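# Assemble the two printed parts to match the model

## Task

Join the two 3D-printed parts so the result looks like the assembled example on the stand. That example is only for display and is not one of the parts to use.

## Robot and tools

Robot: two arms, left_arm and right_arm, each with six revolute joints and a parallel two-finger gripper. In the scene frame the origin sits at table-top height, midway between the nominal bases; +x points out over the table, +z up, and left_arm is on the +y side (this has nothing to do with image left/right). Calibrated bases: left_arm at (-0.023, +0.303, +0.049) m, right_arm at (+0.016, -0.267, +0.048) m, both facing nearly along +x.

Frames: every hand pose, target and wrist-camera pose in a result is given in that arm's own base frame. The fixed cameras and the table use the scene frame. Reported hand positions can be a few cm off, more at long reach.

The row: every motion command uses rows of 14 plain numbers, always both arms. Numbers 1-6 are left_arm joint angles in this order: waist, shoulder, elbow, wrist pitch, wrist yaw, wrist roll. Number 7 is the left opening. Numbers 8-14 repeat this for right_arm. Joint numbers are absolute target angles in radians (not offsets), as printed under Joint positions. Stated ranges: waist -2.618 to 3.054, shoulder 0.000 to 3.142, elbow 0.000 to 3.142, wrist pitch -1.571 to 1.571, wrist yaw -1.571 to 1.571, wrist roll -2.094 to 2.094. Real ends may differ by up to 0.059 rad. A target more than 0.059 beyond a stated end, and further out than the current angle, gets the call refused. Opening is an absolute command from -1 (closed) to +1 (fully open). A 0 is a real command, so to leave a gripper alone resend its current value.

Tools:
- execute_actions(actions, cameras): actions is a list of actions; each action is a list of up to 15 rows, one per 1/30 s step; a short action keeps its last row for the remaining steps. Per step each joint target is clamped to within 0.339 rad (waist, shoulder, elbow) or 2.2 rad (wrist joints) of its measured angle, and a row that would move a gripper more than 200 mm is scaled back. Images come back only for an empty actions list or when cameras names them.
- move(target, speed, blend, opening_speed, grip_force, blocking, cameras): target is one 14-number row or a list of up to 15 such rows, absolute joint angles. speed is rad/s for the joint with the farthest to go, 0.01 to 12.57, default 0.5, one value or one per target. blend (rad) rounds corners of a list; 0 stops at each. opening_speed is how fast the commanded opening moves, per second on the -1..+1 scale, at least 0.2. grip_force is newtons per finger pad, 10 to 50, one value or one per arm; it persists. blocking=false returns after about 0.5 s while the motion continues; a new move then replaces it. Paths do not avoid obstacles or the other arm; joints move together, so hands follow curves. Paths over 10 s stop short.
- wait(seconds 0-10, cameras): arms hold their last command.
- stop(cameras): brakes a running move.
- zoom_image(camera, region): region is [x0, y0, x1, y1] in pixels of that camera's latest full image, origin top-left, at most 504 by 504.
- read_manual(section): licence texts only.
- finished_scene(scene=1): ends the scene for good.

Cameras: cam_high, cam_bench, cam_left_wrist, cam_right_wrist, each 672x504. Wrist images may lag while the arm moves.

Results: end_effector_position (m) and end_effector_quat_wxyz per arm, in its base frame; the point is between the finger pads about 1 cm short of the tips; fingers point along gripper +z and close along its y axis. Joint positions and Joint velocities: six joints (rad, rad/s) then finger-pad gap (m; 0.094 fully open); velocities may be summarised as within noise. Joint targets: angles currently being driven toward. Tool commands: current opening commands. grip_measured: measured opening on the command scale; when squeezing a hard part it reads a little under the part's width. Joint torques follow the joint order, include the arm's own weight, and joints 1-3 wrap at ±28 N m. A move adds a move: line: done, off_target (at rest with some joint more than 0.035 rad off), moving, held, or fault, plus limits=held if steps were withheld. Neither done nor off_target tells you about contact. Other lines: joint sent to its limit; joint command not followed (clearance check altered targets); MOTOR HOT at 75 °C; OVER-TEMPERATURE FAULT at 90 °C folds that arm away for the rest of the scene.

To avoid: dropping parts or letting them fall far, anything leaving the table, releasing parts while they move, fast impacts and hard pushes, especially on fixed or heavy items. Arms pressing or bumping each other can fail the task, and a gripper closing on the other arm's fingers counts. The wrist-camera cable touching things counts as contact; avoid loading it. Keep arms from holding loads stretched out or straining at unreachable poses, which heats motors. Close slowly (opening_speed, lower grip_force) on fragile items; to release, command an opening well above grip_measured.

Each tool is called after "Emit:" by a JSON object that holds its "fn" and its "kwargs", one argument or row to a line.

## Session

Emit:
{"fn": "execute_actions", "kwargs": {
  "actions": []
}}

Scene clock: 0.00 s.
left_arm: end_effector_position=(+0.3971, +0.0405, +0.1075) grip_measured=+1.000 end_effector_quat_wxyz=(+0.584, -0.102, +0.804, +0.038) | right_arm: end_effector_position=(+0.3946, -0.0023, +0.1277) grip_measured=+1.000 end_effector_quat_wxyz=(+0.631, +0.010, +0.775, -0.002)
Joint positions: left_arm=[0.03 1.506 0.38 0.801 -0.153 -0.112 0.094] | right_arm=[-0.002 1.494 0.317 0.974 0.014 0.012 0.094]
Joint velocities: within noise
Joint torques (N m): no reading
Motor temperatures (°C): left_arm=[32 38 48 47 33 28 29] | right_arm=[30 38 39 40 32 29 32]
Heat: left arm: 48 °C; right arm: 40 °C.
Joint targets: left_arm=[0.030 1.500 0.386 0.796 -0.154 -0.114] | right_arm=[-0.002 1.484 0.328 0.983 0.014 0.012]
Tool commands: left_gripper/opening=+1.0 right_gripper/opening=+1.0

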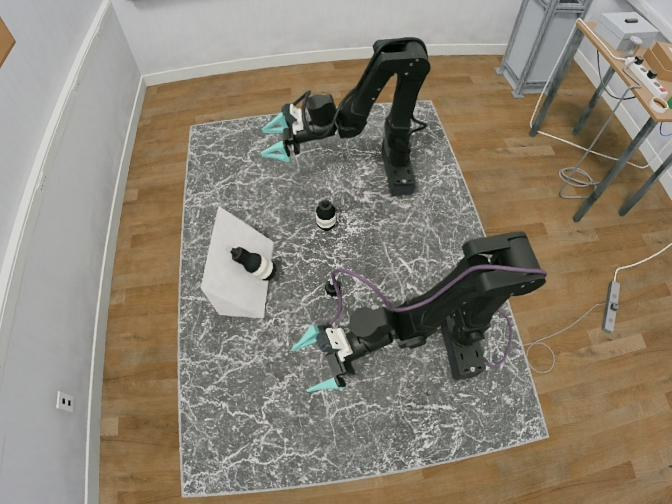

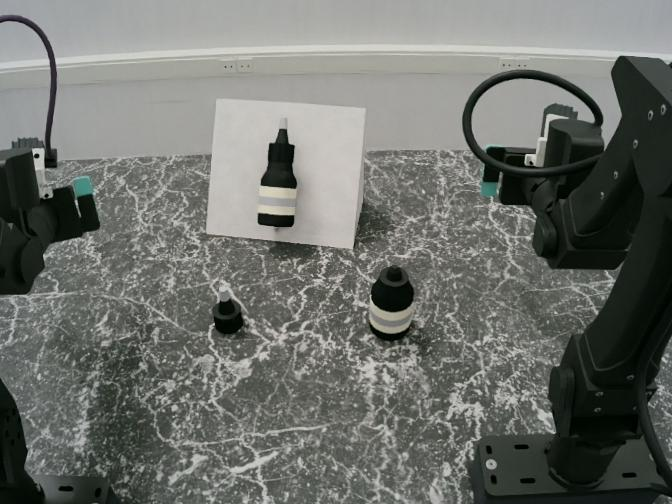

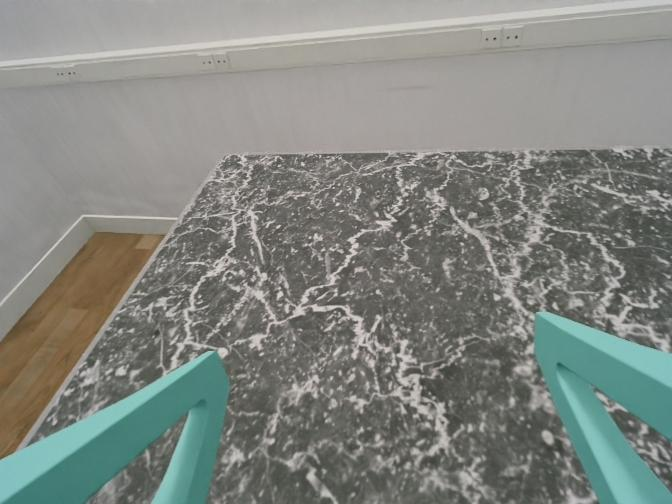

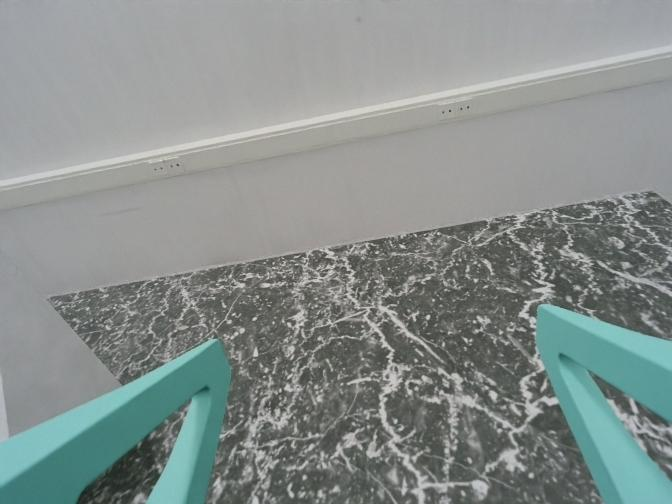

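Emit:
{"fn": "zoom_image", "kwargs": {
  "camera": "cam_bench",
  "region": [180, 250, 440, 360]
}}

Emit:
{"fn": "zoom_image", "kwargs": {
  "camera": "cam_bench",
  "region": [200, 95, 370, 250]
}}

Emit:
{"fn": "zoom_image", "kwargs": {
  "camera": "cam_high",
  "region": [200, 180, 380, 320]
}}

Scaled by 1.938 from the camera's 672x504 image, which has a finer 960x720 frame.

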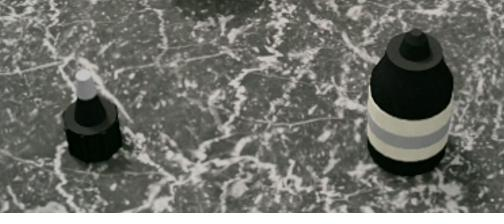

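Scaled by 2.965 from the camera's 672x504 image, which has a finer 960x720 frame.

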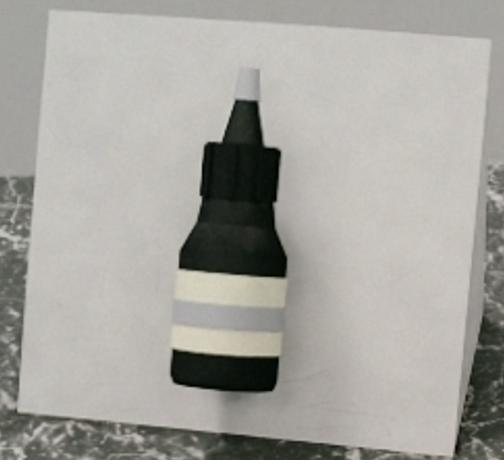

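Scaled by 2.800 from the camera's 672x504 image, which has a finer 960x720 frame.

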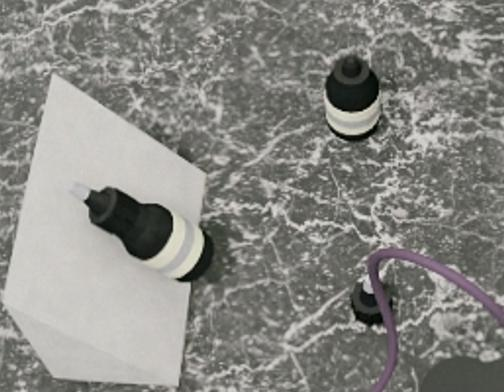

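Emit:
{"fn": "move", "kwargs": {
  "target": [
    [0.35,1.5,0.386,0.796,-0.154,-0.114,1,0,1.676,1.442,-1.337,0,0,1],
    [0.35,1.5,0.386,0.796,-0.154,-0.114,1,0.55,1.676,1.442,-1.337,0,0,1]
  ],
  "speed": 0.8,
  "cameras": ["cam_right_wrist","cam_bench","cam_high"]
}}

Scene clock: 77.90 s.
left_arm: end_effector_position=(+0.3651, +0.1613, +0.1075) grip_measured=+1.000 end_effector_quat_wxyz=(+0.571, -0.227, +0.779, +0.129) | right_arm: end_effector_position=(+0.2494, +0.1557, +0.1253) grip_measured=+1.000 end_effector_quat_wxyz=(-0.009, -0.269, +0.963, -0.001)
Joint positions: left_arm=[0.344 1.506 0.38 0.801 -0.153 -0.112 0.094] | right_arm=[0.553 1.671 1.409 -1.326 -0.002 0.008 0.094]
Joint torques (N m): left_arm=[0.49 -5.87 6.27 1.98 -0.04 -0.02] | right_arm=[-0.25 -7.95 8.87 0.34 -0.02 -0.09]
Motor temperatures (°C): left_arm=[31 39 50 54 32 28 28] | right_arm=[30 38 40 43 31 29 32]
Heat: left arm: 54 °C; right arm: 43 °C.
Joint targets: left_arm=[0.350 1.500 0.386 0.796 -0.154 -0.114] | right_arm=[0.550 1.676 1.442 -1.337 0.000 0.000]
move: done
camera_calibration:
cam_right_wrist: T_world_to_cam=[[0.355966, -0.933147, -0.0502455, 0.0739647], [-0.82875, -0.340073, 0.444436, 0.233008], [-0.431812, -0.116563, -0.8944, 0.34863], [0, 0, 0, 1]] pos_world=[0.317319, 0.188897, 0.211974]
Images, in order (width x height): cam_high 672x504, cam_bench 672x504, cam_right_wrist 672x504.

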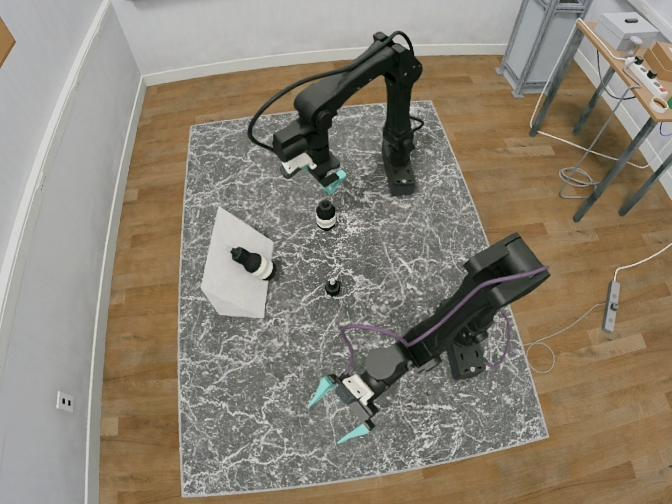

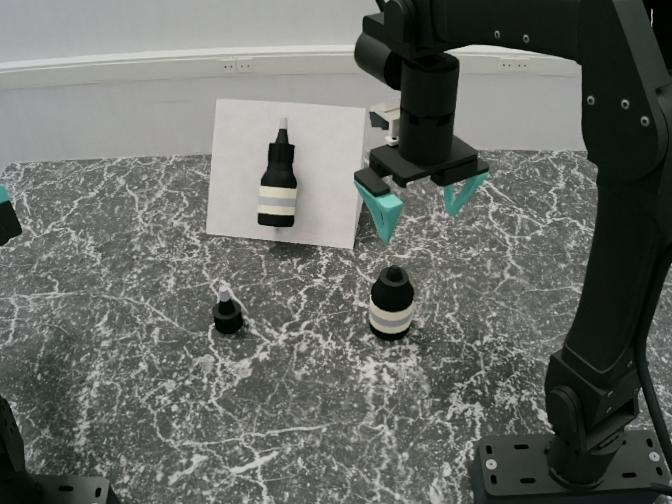

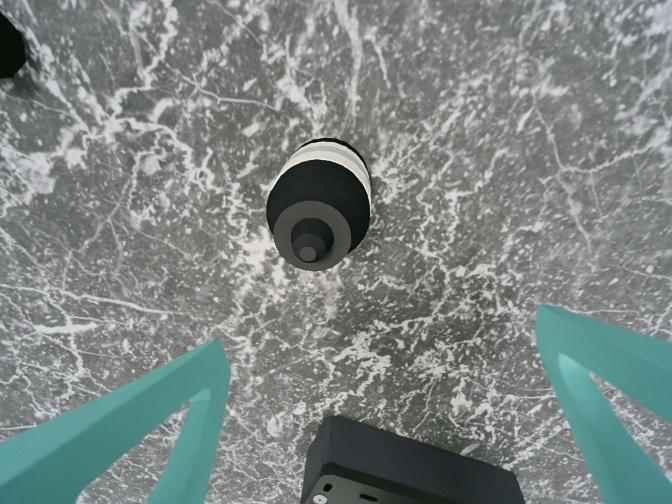

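Emit:
{"fn": "move", "kwargs": {
  "target": [
    [0.35,1.5,0.386,0.796,-0.154,-0.114,1,1.02,1.676,1.442,-1.337,0,0,1],
    [0.35,1.5,0.386,0.796,-0.154,-0.114,1,1.024,2.396,2.275,-1.43,0,0,1]
  ],
  "speed": 0.8,
  "cameras": ["cam_right_wrist","cam_bench","cam_high"]
}}

Scene clock: 89.17 s.
left_arm: end_effector_position=(+0.3651, +0.1613, +0.1075) grip_measured=+1.000 end_effector_quat_wxyz=(+0.571, -0.227, +0.779, +0.129) | right_arm: end_effector_position=(+0.2407, +0.3973, +0.0686) grip_measured=+1.000 end_effector_quat_wxyz=(-0.002, -0.486, +0.874, +0.001)
Joint positions: left_arm=[0.344 1.506 0.38 0.801 -0.153 -0.112 0.094] | right_arm=[1.023 2.396 2.241 -1.418 -0.003 0.007 0.094]
Joint torques (N m): left_arm=[0.5 -5.87 6.28 1.98 -0.04 -0.02] | right_arm=[0.12 -15.1 8.94 0.36 -0.02 -0.08]
Heat: left arm: 54 °C; right arm: 41 °C.
Joint targets: left_arm=[0.350 1.500 0.386 0.796 -0.154 -0.114] | right_arm=[1.024 2.396 2.275 -1.430 0.000 0.000]
move: done
camera_calibration:
cam_right_wrist: T_world_to_cam=[[0.740335, -0.67012, -0.0533303, 0.102833], [-0.588062, -0.684028, 0.431611, 0.412753], [-0.32571, -0.288175, -0.900482, 0.365363], [0, 0, 0, 1]] pos_world=[0.285596, 0.456534, 0.156338]
Images, in order (width x height): cam_high 672x504, cam_bench 672x504, cam_right_wrist 672x504.

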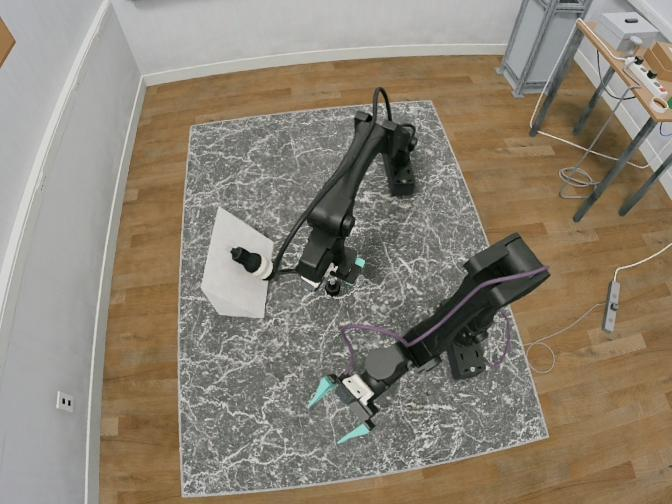

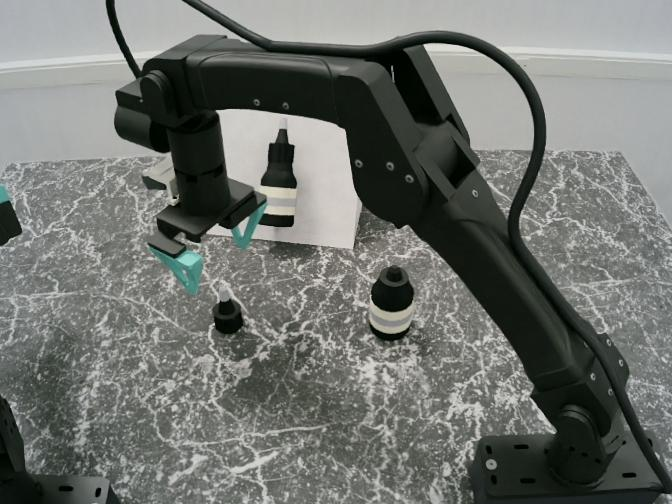

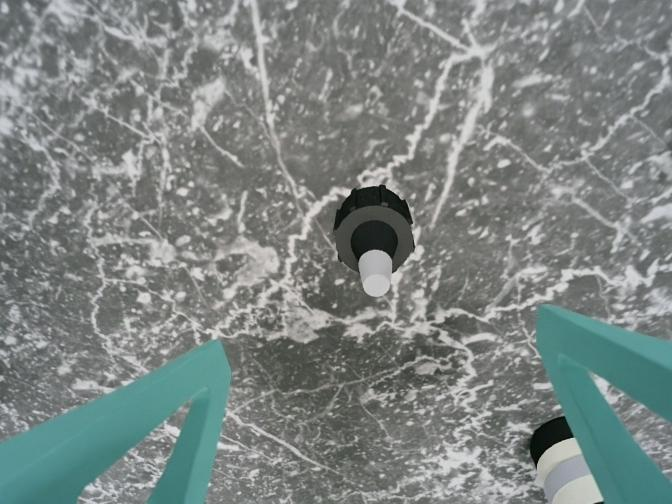

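Emit:
{"fn": "move", "kwargs": {
  "target": [
    [0.35,1.5,0.386,0.796,-0.154,-0.114,1,1.023,2.3642,2.09,-1.2786,0,0,1],
    [0.35,1.5,0.386,0.796,-0.154,-0.114,1,1.023,2.4186,1.912,-1.05,0,0,1]
  ],
  "speed": 0.3,
  "cameras": ["cam_right_wrist","cam_bench"]
}}

Emit:
{"fn": "zoom_image", "kwargs": {
  "camera": "cam_bench",
  "region": [130, 200, 300, 350]
}}

Scene clock: 102.10 s.
left_arm: end_effector_position=(+0.3651, +0.1613, +0.1075) grip_measured=+1.000 end_effector_quat_wxyz=(+0.571, -0.227, +0.779, +0.129) | right_arm: end_effector_position=(+0.2391, +0.3948, -0.0208) grip_measured=+1.000 end_effector_quat_wxyz=(+0.000, -0.486, +0.874, +0.002)
Joint positions: left_arm=[0.344 1.506 0.38 0.801 -0.153 -0.112 0.094] | right_arm=[1.023 2.415 1.917 -1.07 -0.003 0.007 0.094]
Joint torques (N m): left_arm=[0.5 -5.86 6.27 1.98 -0.04 -0.02] | right_arm=[0.05 -14.76 5.57 0.73 -0.02 -0.11]
Heat: left arm: 54 °C; right arm: 40 °C.
Joint targets: left_arm=[0.350 1.500 0.386 0.796 -0.154 -0.114] | right_arm=[1.023 2.419 1.912 -1.050 0.000 0.000]
move: done
camera_calibration:
cam_right_wrist: T_world_to_cam=[[0.740467, -0.669898, -0.0542627, 0.0974016], [-0.589173, -0.685841, 0.427197, 0.44957], [-0.323394, -0.284355, -0.902529, 0.281537], [0, 0, 0, 1]] pos_world=[0.283799, 0.45364, 0.0673258]
Images, in order (width x height): cam_bench 672x504, cam_right_wrist 672x504.

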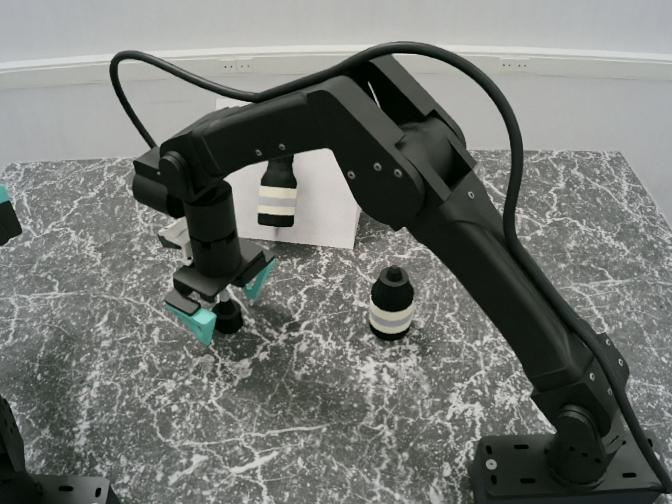

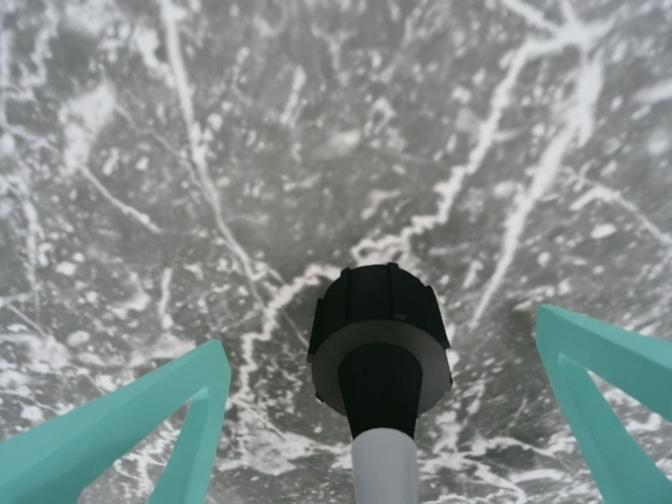

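Scaled by 2.965 from the camera's 672x504 image, which has a finer 960x720 frame.

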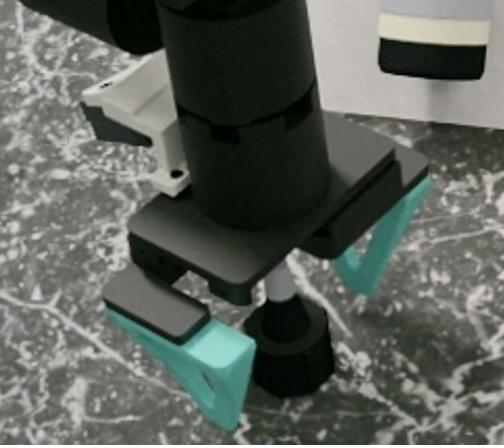

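Emit:
{"fn": "move", "kwargs": {
  "target": [0.35,1.5,0.386,0.796,-0.154,-0.114,1,1.024,2.4154,1.863,-0.998,0,0,1],
  "speed": 0.2,
  "cameras": ["cam_right_wrist","cam_bench"]
}}

Emit:
{"fn": "zoom_image", "kwargs": {
  "camera": "cam_bench",
  "region": [130, 200, 300, 350]
}}

Scene clock: 112.33 s.
left_arm: end_effector_position=(+0.3651, +0.1613, +0.1075) grip_measured=+1.000 end_effector_quat_wxyz=(+0.571, -0.227, +0.779, +0.129) | right_arm: end_effector_position=(+0.2374, +0.3919, -0.0314) grip_measured=+1.000 end_effector_quat_wxyz=(+0.000, -0.486, +0.874, +0.002)
Joint positions: left_arm=[0.344 1.506 0.38 0.801 -0.153 -0.112 0.094] | right_arm=[1.023 2.415 1.873 -1.028 -0.003 0.007 0.094]
Joint torques (N m): left_arm=[0.49 -5.86 6.28 1.98 -0.04 -0.01] | right_arm=[0.16 -14.95 5.11 0.86 0 -0.1]
Motor temperatures (°C): left_arm=[31 38 49 55 31 28 28] | right_arm=[30 42 40 39 31 29 32]
Heat: left arm: 55 °C; right arm: 42 °C.
Joint targets: left_arm=[0.350 1.500 0.386 0.796 -0.154 -0.114] | right_arm=[1.024 2.415 1.863 -0.998 0.000 0.000]
move: done
camera_calibration:
cam_right_wrist: T_world_to_cam=[[0.740404, -0.669984, -0.0540661, 0.0963162], [-0.588923, -0.685384, 0.428275, 0.450947], [-0.323993, -0.285256, -0.90203, 0.271112], [0, 0, 0, 1]] pos_world=[0.282098, 0.450938, 0.0566288]
Images, in order (width x height): cam_bench 672x504, cam_right_wrist 672x504.

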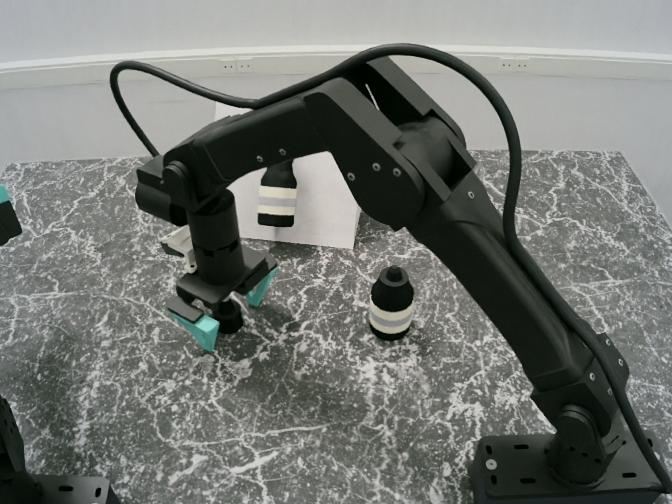

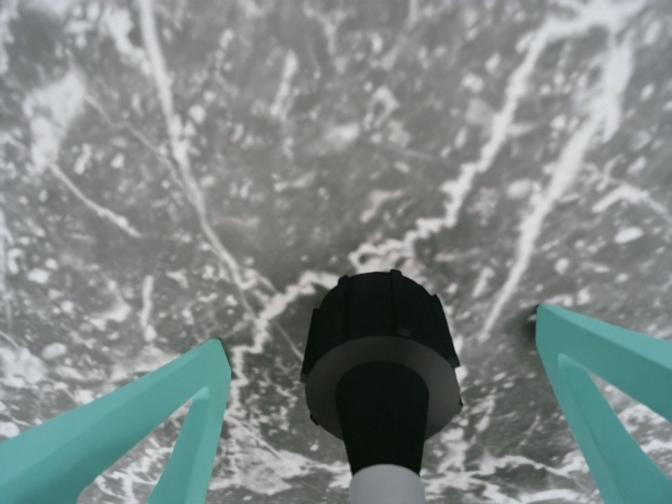

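Scaled by 2.965 from the camera's 672x504 image, which has a finer 960x720 frame.

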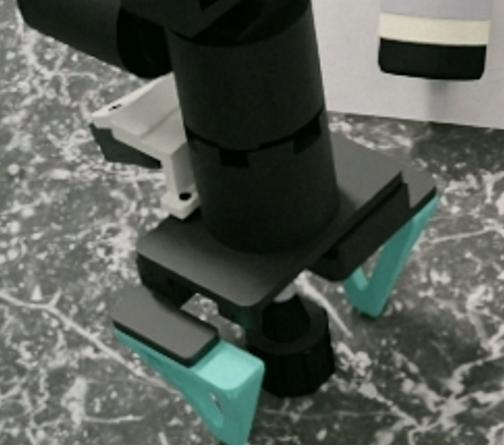

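Emit:
{"fn": "move", "kwargs": {
  "target": [0.35,1.5,0.386,0.796,-0.154,-0.114,1,1.024,2.4154,1.863,-0.998,0,0,-0.3],
  "opening_speed": 0.4,
  "grip_force": [50,25],
  "cameras": ["cam_right_wrist"]
}}

Scene clock: 120.77 s.
left_arm: end_effector_position=(+0.3651, +0.1613, +0.1075) grip_measured=+1.000 end_effector_quat_wxyz=(+0.571, -0.227, +0.779, +0.129) | right_arm: end_effector_position=(+0.2387, +0.3940, -0.0314) grip_measured=-0.241 end_effector_quat_wxyz=(+0.004, -0.486, +0.874, +0.004)
Joint positions: left_arm=[0.344 1.506 0.38 0.801 -0.153 -0.112 0.094] | right_arm=[1.023 2.415 1.873 -1.018 -0.003 0.007 0.036]
Joint torques (N m): left_arm=[0.49 -5.87 6.27 1.99 -0.05 -0.02] | right_arm=[0.09 -14.97 5.14 0.75 -0.03 -0.1]
Motor temperatures (°C): left_arm=[31 38 49 55 31 28 28] | right_arm=[30 43 39 38 31 29 32]
Heat: left arm: 55 °C; right arm: 43 °C.
Joint targets: left_arm=[0.350 1.500 0.386 0.796 -0.154 -0.114] | right_arm=[1.024 2.415 1.863 -0.998 0.000 0.000]
grip_force (N): 50, 25
move: done
camera_calibration:
cam_right_wrist: T_world_to_cam=[[0.740711, -0.669501, -0.0558133, 0.0964286], [-0.591008, -0.688861, 0.419738, 0.454683], [-0.319463, -0.277919, -0.905928, 0.267981], [0, 0, 0, 1]] pos_world=[0.282905, 0.452249, 0.0573052]
Images, in order (width x height): cam_right_wrist 672x504.

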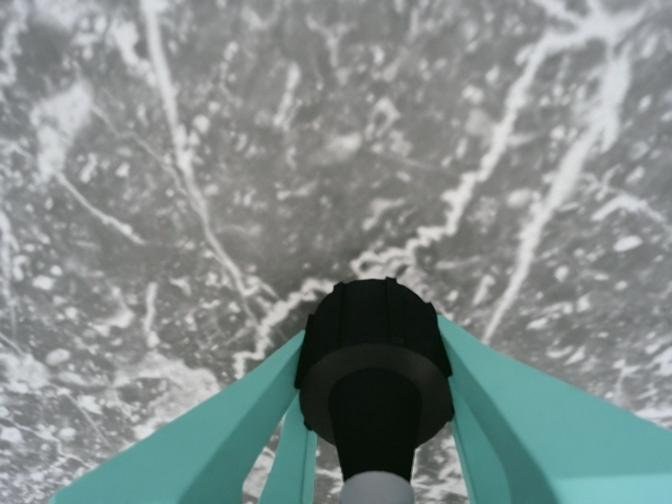

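Emit:
{"fn": "move", "kwargs": {
  "target": [
    [0.35,1.5,0.386,0.796,-0.154,-0.114,1,1.023,2.3642,2.09,-1.2786,0,0,-0.3],
    [0.35,1.5,0.386,0.796,-0.154,-0.114,1,1.02,1.676,1.442,-1.337,0,0,-0.3],
    [0.35,1.5,0.386,0.796,-0.154,-0.114,1,0.6465,1.676,1.46,-1.325,0,0,-0.3]
  ],
  "speed": [0.2,0.5,0.5],
  "cameras": ["cam_right_wrist","cam_bench","cam_high"]
}}

Emit:
{"fn": "zoom_image", "kwargs": {
  "camera": "cam_bench",
  "region": [300, 200, 500, 350]
}}

Scene clock: 135.53 s.
left_arm: end_effector_position=(+0.3651, +0.1613, +0.1075) grip_measured=+1.000 end_effector_quat_wxyz=(+0.571, -0.227, +0.779, +0.129) | right_arm: end_effector_position=(+0.2416, +0.1831, +0.1260) grip_measured=-0.242 end_effector_quat_wxyz=(-0.009, -0.313, +0.950, -0.002)
Joint positions: left_arm=[0.344 1.506 0.38 0.801 -0.153 -0.112 0.094] | right_arm=[0.644 1.706 1.451 -1.334 -0.001 0.007 0.036]
Joint torques (N m): left_arm=[0.49 -5.86 6.27 1.99 -0.05 -0.02] | right_arm=[0.23 -11.59 6.79 0.57 -0.03 -0.09]
Motor temperatures (°C): left_arm=[31 38 49 55 31 28 28] | right_arm=[30 44 39 37 31 28 32]
Heat: left arm: 55 °C; right arm: 44 °C.
Joint targets: left_arm=[0.350 1.500 0.386 0.796 -0.154 -0.114] | right_arm=[0.647 1.676 1.460 -1.325 0.000 0.000]
grip_force (N): 50, 25
move: done
camera_calibration:
cam_right_wrist: T_world_to_cam=[[0.440156, -0.896588, -0.0489033, 0.0751269], [-0.793886, -0.414028, 0.445337, 0.240507], [-0.419532, -0.157194, -0.894026, 0.353356], [0, 0, 0, 1]] pos_world=[0.306112, 0.22248, 0.212477]
Images, in order (width x height): cam_high 672x504, cam_bench 672x504, cam_right_wrist 672x504.

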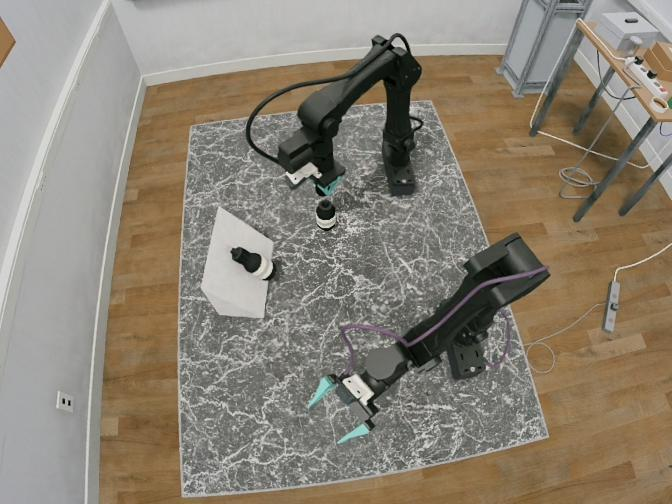

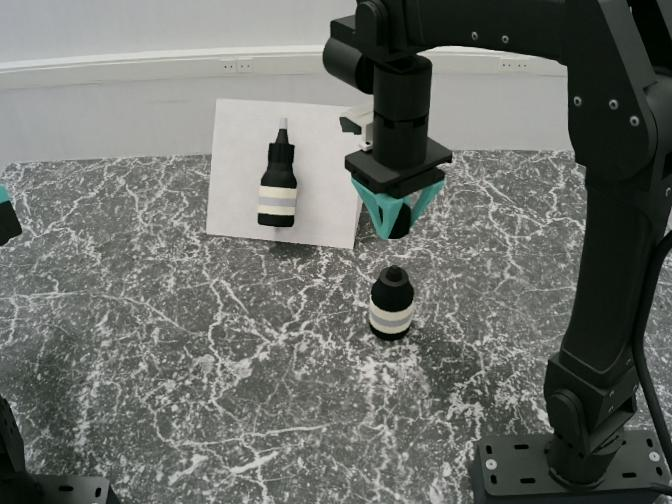

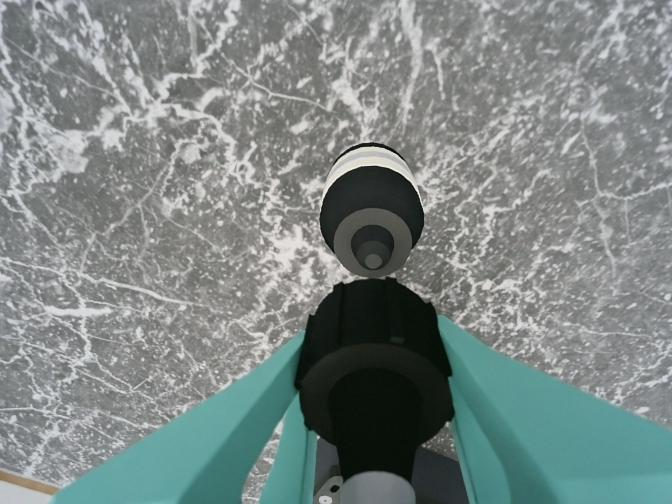

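Scaled by 2.520 from the camera's 672x504 image, which has a finer 960x720 frame.

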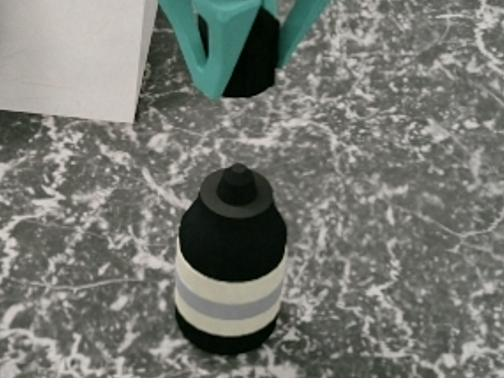

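Emit:
{"fn": "move", "kwargs": {
  "target": [0.35,1.5,0.386,0.796,-0.154,-0.114,1,0.65,1.6948,1.3029,-1.17,0,0,-0.3],
  "speed": 0.2,
  "cameras": ["cam_right_wrist","cam_bench","cam_high"]
}}

Emit:
{"fn": "zoom_image", "kwargs": {
  "camera": "cam_bench",
  "region": [300, 200, 500, 350]
}}

Emit:
{"fn": "zoom_image", "kwargs": {
  "camera": "cam_high",
  "region": [270, 150, 390, 250]
}}

Scene clock: 151.03 s.
left_arm: end_effector_position=(+0.3651, +0.1613, +0.1075) grip_measured=+1.000 end_effector_quat_wxyz=(+0.571, -0.227, +0.779, +0.129) | right_arm: end_effector_position=(+0.2394, +0.1814, +0.0901) grip_measured=-0.242 end_effector_quat_wxyz=(-0.008, -0.313, +0.950, -0.002)
Joint positions: left_arm=[0.344 1.506 0.38 0.801 -0.153 -0.112 0.094] | right_arm=[0.644 1.706 1.309 -1.19 -0.001 0.007 0.036]
Joint torques (N m): left_arm=[0.49 -5.87 6.28 1.99 -0.05 -0.02] | right_arm=[0.54 -9.73 5.6 0.69 -0.04 -0.1]
Motor temperatures (°C): left_arm=[31 38 49 55 31 28 28] | right_arm=[30 43 40 36 31 28 32]
Heat: left arm: 55 °C; right arm: 43 °C.
Joint targets: left_arm=[0.350 1.500 0.386 0.796 -0.154 -0.114] | right_arm=[0.650 1.695 1.303 -1.170 0.000 0.000]
grip_force (N): 50, 25
move: done
camera_calibration:
cam_right_wrist: T_world_to_cam=[[0.440194, -0.896551, -0.0492516, 0.0728671], [-0.794451, -0.414452, 0.443934, 0.254472], [-0.418422, -0.156289, -0.894705, 0.319829], [0, 0, 0, 1]] pos_world=[0.303913, 0.220782, 0.176773]
Images, in order (width x height): cam_high 672x504, cam_bench 672x504, cam_right_wrist 672x504.

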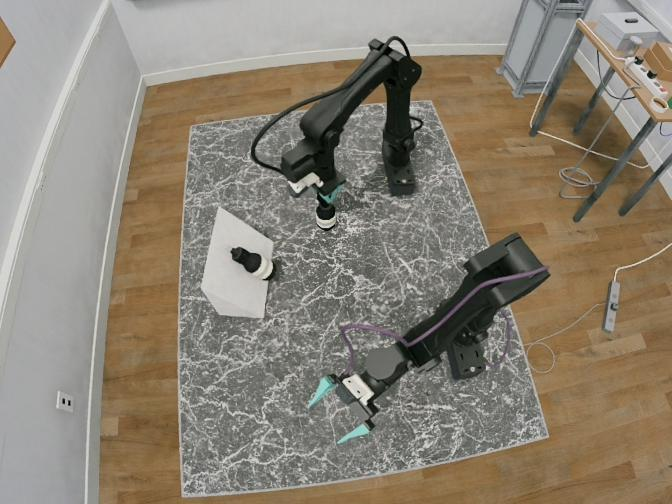

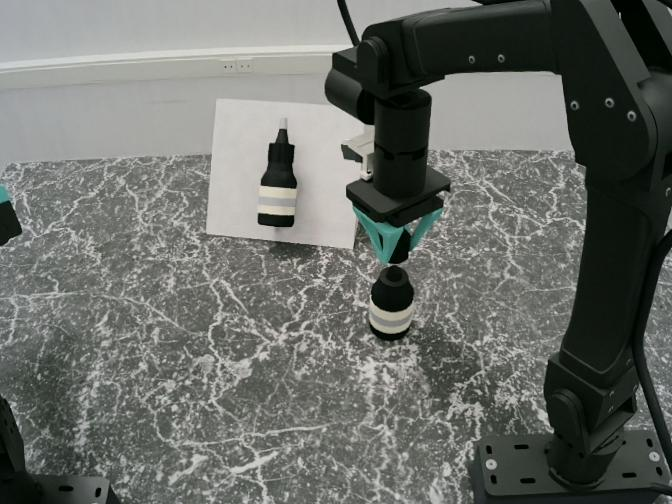

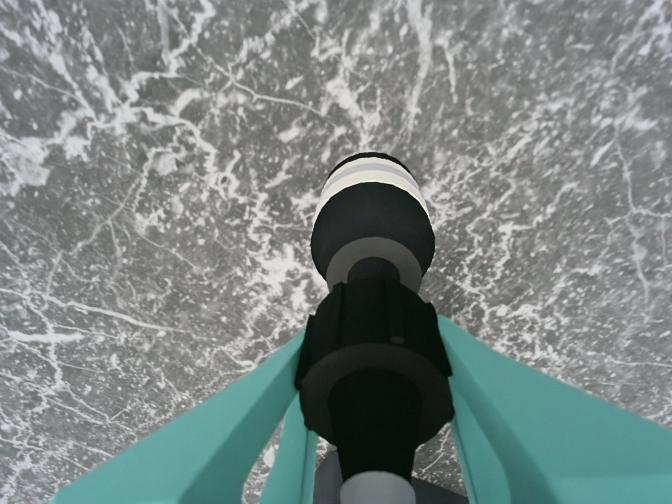

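Scaled by 2.520 from the camera's 672x504 image, which has a finer 960x720 frame.

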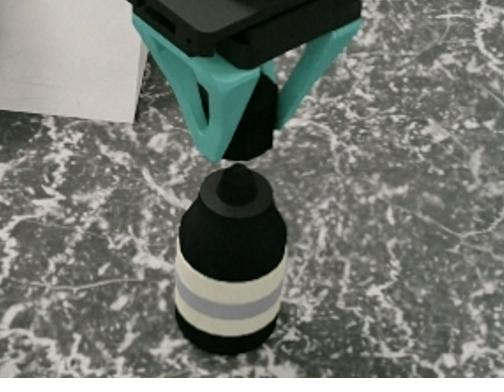

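Scaled by 4.200 from the camera's 672x504 image, which has a finer 960x720 frame.

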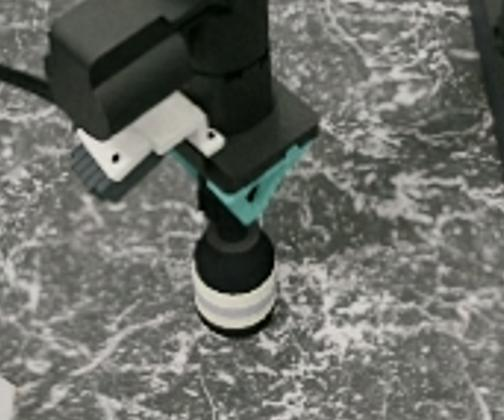

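Emit:
{"fn": "move", "kwargs": {
  "target": [0.35,1.5,0.386,0.796,-0.154,-0.114,1,0.65,1.7055,1.275,-1.131,0,0,-0.3],
  "speed": 0.1,
  "cameras": ["cam_right_wrist","cam_bench"]
}}

Emit:
{"fn": "zoom_image", "kwargs": {
  "camera": "cam_bench",
  "region": [300, 200, 500, 350]
}}

Scene clock: 180.17 s.
left_arm: end_effector_position=(+0.3651, +0.1613, +0.1075) grip_measured=+1.000 end_effector_quat_wxyz=(+0.571, -0.227, +0.779, +0.129) | right_arm: end_effector_position=(+0.2408, +0.1825, +0.0835) grip_measured=-0.242 end_effector_quat_wxyz=(-0.003, -0.313, +0.950, +0.000)
Joint positions: left_arm=[0.344 1.506 0.38 0.801 -0.153 -0.112 0.094] | right_arm=[0.644 1.706 1.282 -1.152 -0.001 0.007 0.036]
Joint torques (N m): left_arm=[0.5 -5.86 6.27 1.98 -0.04 -0.02] | right_arm=[0.57 -8.79 5.49 0.71 -0.04 -0.1]
Motor temperatures (°C): left_arm=[30 38 49 55 31 28 28] | right_arm=[30 41 38 35 30 28 32]
Heat: left arm: 55 °C; right arm: 41 °C.
Joint targets: left_arm=[0.350 1.500 0.386 0.796 -0.154 -0.114] | right_arm=[0.650 1.705 1.275 -1.131 0.000 0.000]
grip_force (N): 50, 25
move: done
camera_calibration:
cam_right_wrist: T_world_to_cam=[[0.440628, -0.896222, -0.0513126, 0.0728691], [-0.798488, -0.417414, 0.433799, 0.261253], [-0.410199, -0.150172, -0.899547, 0.311864], [0, 0, 0, 1]] pos_world=[0.304426, 0.221191, 0.170944]
Images, in order (width x height): cam_bench 672x504, cam_right_wrist 672x504.

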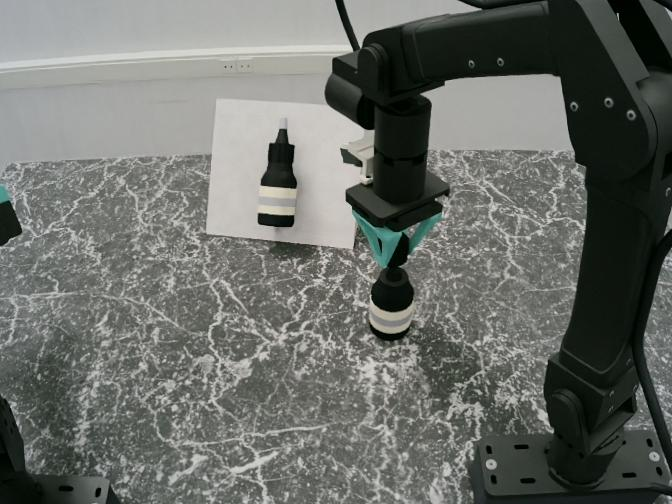

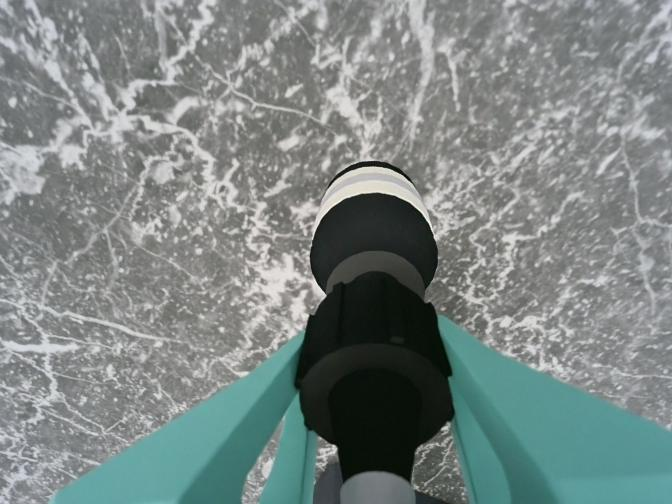

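Scaled by 2.520 from the camera's 672x504 image, which has a finer 960x720 frame.

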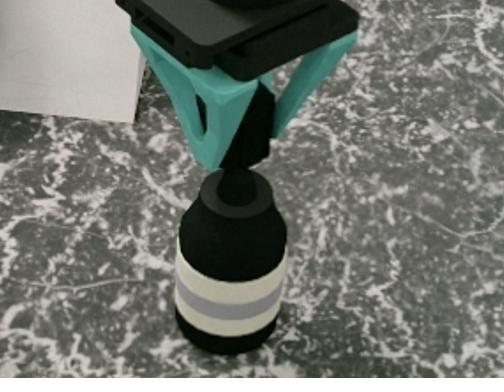

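Emit:
{"fn": "move", "kwargs": {
  "target": [0.35,1.5,0.386,0.796,-0.154,-0.114,1,0.65,1.7135,1.2437,-1.085,0,0,-0.3],
  "speed": 0.08,
  "cameras": ["cam_right_wrist","cam_bench"]
}}

Emit:
{"fn": "zoom_image", "kwargs": {
  "camera": "cam_bench",
  "region": [300, 200, 500, 350]
}}

Scene clock: 185.60 s.
left_arm: end_effector_position=(+0.3651, +0.1613, +0.1075) grip_measured=+1.000 end_effector_quat_wxyz=(+0.571, -0.227, +0.779, +0.129) | right_arm: end_effector_position=(+0.2424, +0.1837, +0.0757) grip_measured=-0.242 end_effector_quat_wxyz=(+0.004, -0.313, +0.950, +0.002)
Joint positions: left_arm=[0.344 1.506 0.38 0.801 -0.153 -0.112 0.094] | right_arm=[0.644 1.706 1.251 -1.106 -0.001 0.007 0.036]
Joint torques (N m): left_arm=[0.5 -5.87 6.27 1.98 -0.04 -0.02] | right_arm=[0.5 -8.13 5.46 0.77 -0.04 -0.08]
Motor temperatures (°C): left_arm=[30 38 49 55 31 28 28] | right_arm=[30 41 38 35 30 28 32]
Heat: left arm: 55 °C; right arm: 41 °C.
Joint targets: left_arm=[0.350 1.500 0.386 0.796 -0.154 -0.114] | right_arm=[0.650 1.713 1.244 -1.085 0.000 0.000]
grip_force (N): 50, 25
move: done
camera_calibration:
cam_right_wrist: T_world_to_cam=[[0.441273, -0.895747, -0.0540043, 0.072812], [-0.803402, -0.421158, 0.420917, 0.269363], [-0.399779, -0.142352, -0.90549, 0.302329], [0, 0, 0, 1]] pos_world=[0.305142, 0.221703, 0.164308]
Images, in order (width x height): cam_bench 672x504, cam_right_wrist 672x504.

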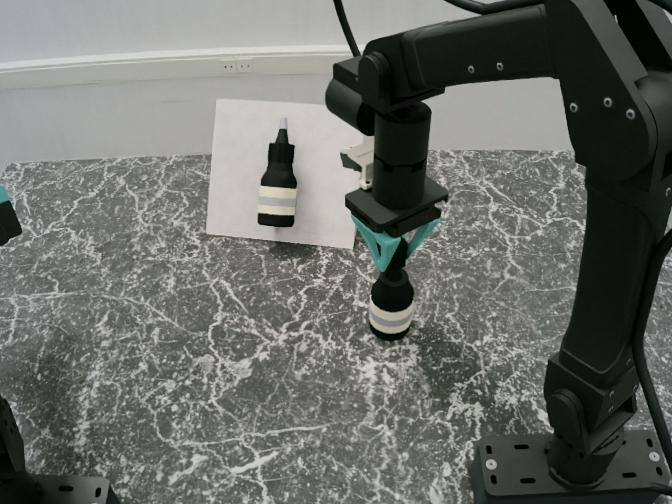

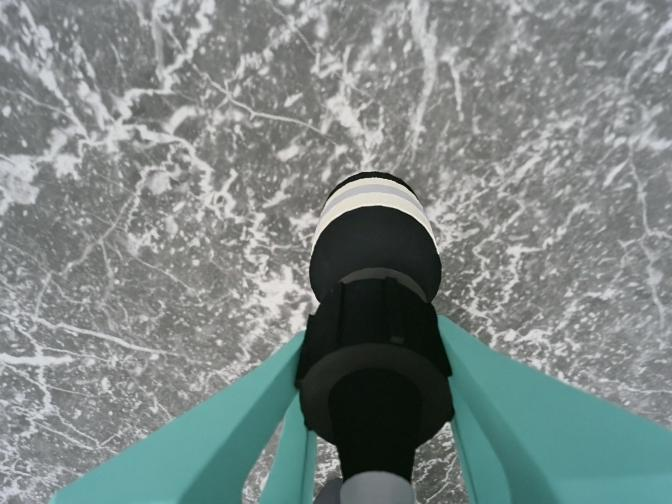

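Scaled by 2.520 from the camera's 672x504 image, which has a finer 960x720 frame.

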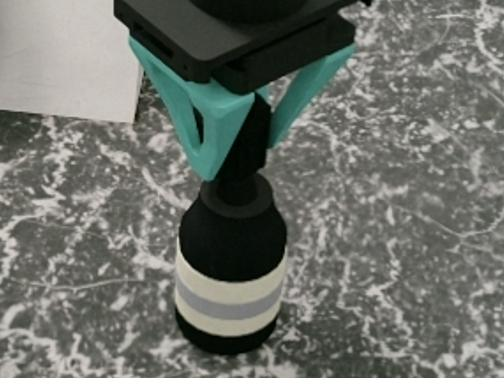

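Emit:
{"fn": "move", "kwargs": {
  "target": [0.35,1.5,0.386,0.796,-0.154,-0.114,1,0.65,1.7135,1.2437,-1.11,0,0,-0.3],
  "speed": 0.08,
  "cameras": ["cam_right_wrist","cam_bench"]
}}

Emit:
{"fn": "zoom_image", "kwargs": {
  "camera": "cam_bench",
  "region": [340, 220, 440, 300]
}}

Scene clock: 193.03 s.
left_arm: end_effector_position=(+0.3651, +0.1613, +0.1075) grip_measured=+1.000 end_effector_quat_wxyz=(+0.571, -0.227, +0.779, +0.129) | right_arm: end_effector_position=(+0.2425, +0.1838, +0.0757) grip_measured=-0.242 end_effector_quat_wxyz=(+0.004, -0.313, +0.950, +0.002)
Joint positions: left_arm=[0.344 1.506 0.38 0.801 -0.153 -0.112 0.094] | right_arm=[0.644 1.706 1.251 -1.106 -0.001 0.007 0.036]
Joint torques (N m): left_arm=[0.5 -5.87 6.27 1.99 -0.04 -0.02] | right_arm=[0.55 -8.16 5.46 0.47 -0.03 -0.08]
Motor temperatures (°C): left_arm=[30 38 49 55 31 28 27] | right_arm=[30 40 39 35 30 28 33]
Heat: left arm: 55 °C; right arm: 40 °C.
Joint targets: left_arm=[0.350 1.500 0.386 0.796 -0.154 -0.114] | right_arm=[0.650 1.713 1.244 -1.110 0.000 0.000]
grip_force (N): 50, 25
move: done
camera_calibration:
cam_right_wrist: T_world_to_cam=[[0.441308, -0.895726, -0.054063, 0.0728064], [-0.803539, -0.421271, 0.420542, 0.269492], [-0.399466, -0.142147, -0.905661, 0.302215], [0, 0, 0, 1]] pos_world=[0.305142, 0.221703, 0.164307]
Images, in order (width x height): cam_bench 672x504, cam_right_wrist 672x504.

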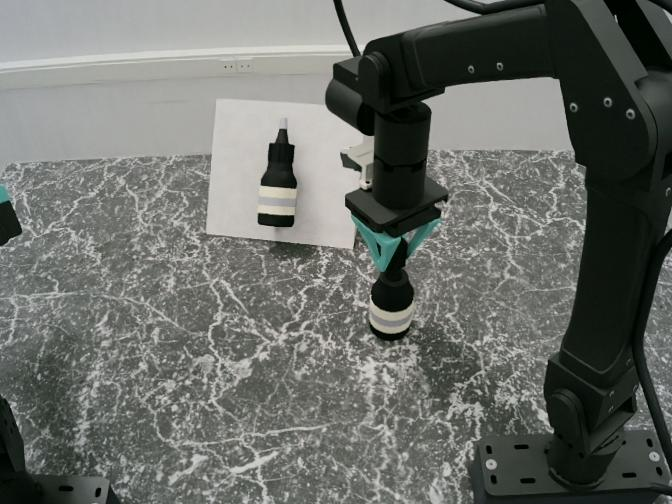

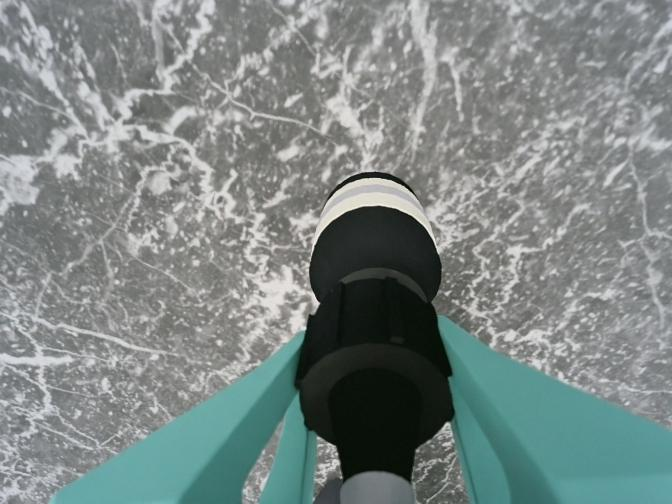

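Scaled by 5.040 from the camera's 672x504 image, which has a finer 960x720 frame.

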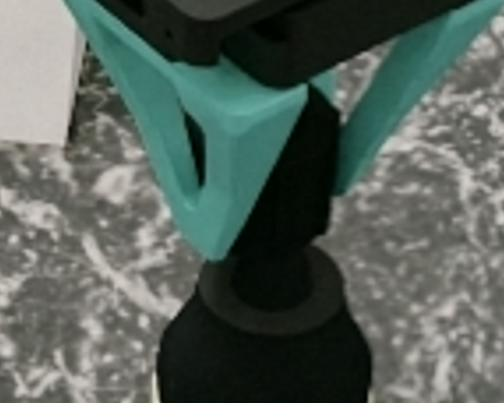

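Emit:
{"fn": "move", "kwargs": {
  "target": [0.35,1.5,0.386,0.796,-0.154,-0.114,1,0.65,1.7135,1.283,-1.18,0,0,-0.3],
  "speed": 0.08,
  "cameras": ["cam_right_wrist","cam_bench"]
}}

Emit:
{"fn": "zoom_image", "kwargs": {
  "camera": "cam_bench",
  "region": [340, 220, 440, 300]
}}

Scene clock: 204.37 s.
left_arm: end_effector_position=(+0.3651, +0.1613, +0.1075) grip_measured=+1.000 end_effector_quat_wxyz=(+0.571, -0.227, +0.779, +0.129) | right_arm: end_effector_position=(+0.2300, +0.1743, +0.0761) grip_measured=-0.242 end_effector_quat_wxyz=(-0.025, -0.313, +0.949, -0.008)
Joint positions: left_arm=[0.344 1.506 0.38 0.801 -0.153 -0.112 0.094] | right_arm=[0.644 1.706 1.251 -1.168 -0.001 0.007 0.036]
Joint torques (N m): left_arm=[0.5 -5.87 6.27 1.99 -0.04 -0.02] | right_arm=[0.53 -7.97 8.66 0.24 -0.04 -0.08]
Motor temperatures (°C): left_arm=[30 37 48 55 31 28 27] | right_arm=[30 40 39 34 30 28 33]
Heat: left arm: 55 °C; right arm: 40 °C.
Joint targets: left_arm=[0.350 1.500 0.386 0.796 -0.154 -0.114] | right_arm=[0.650 1.713 1.283 -1.180 0.000 0.000]
grip_force (N): 50, 25
move: done
camera_calibration:
cam_right_wrist: T_world_to_cam=[[0.438882, -0.897544, -0.0424015, 0.0699577], [-0.781126, -0.404428, 0.475688, 0.242981], [-0.444099, -0.17565, -0.878591, 0.310248], [0, 0, 0, 1]] pos_world=[0.296876, 0.215553, 0.159964]
Images, in order (width x height): cam_bench 672x504, cam_right_wrist 672x504.

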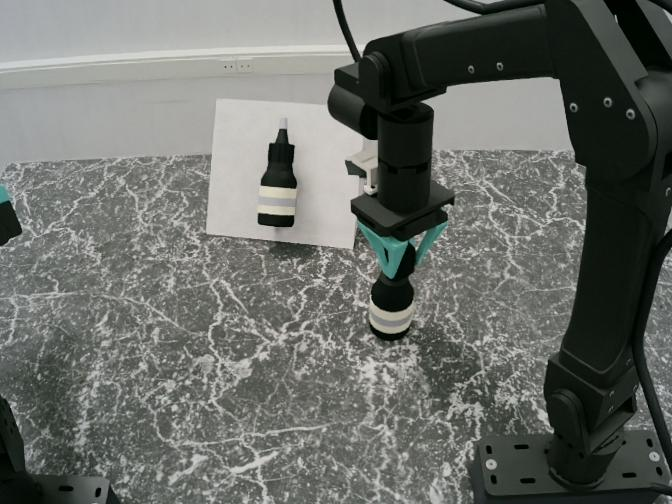

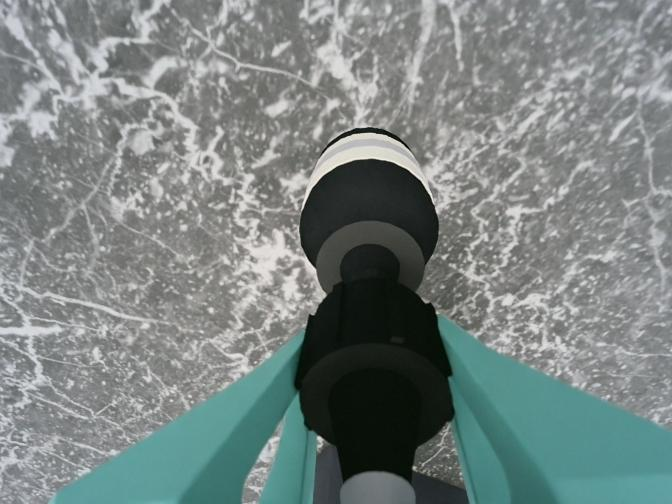

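Scaled by 5.040 from the camera's 672x504 image, which has a finer 960x720 frame.

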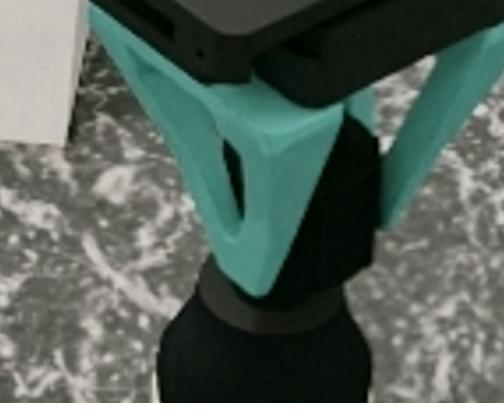

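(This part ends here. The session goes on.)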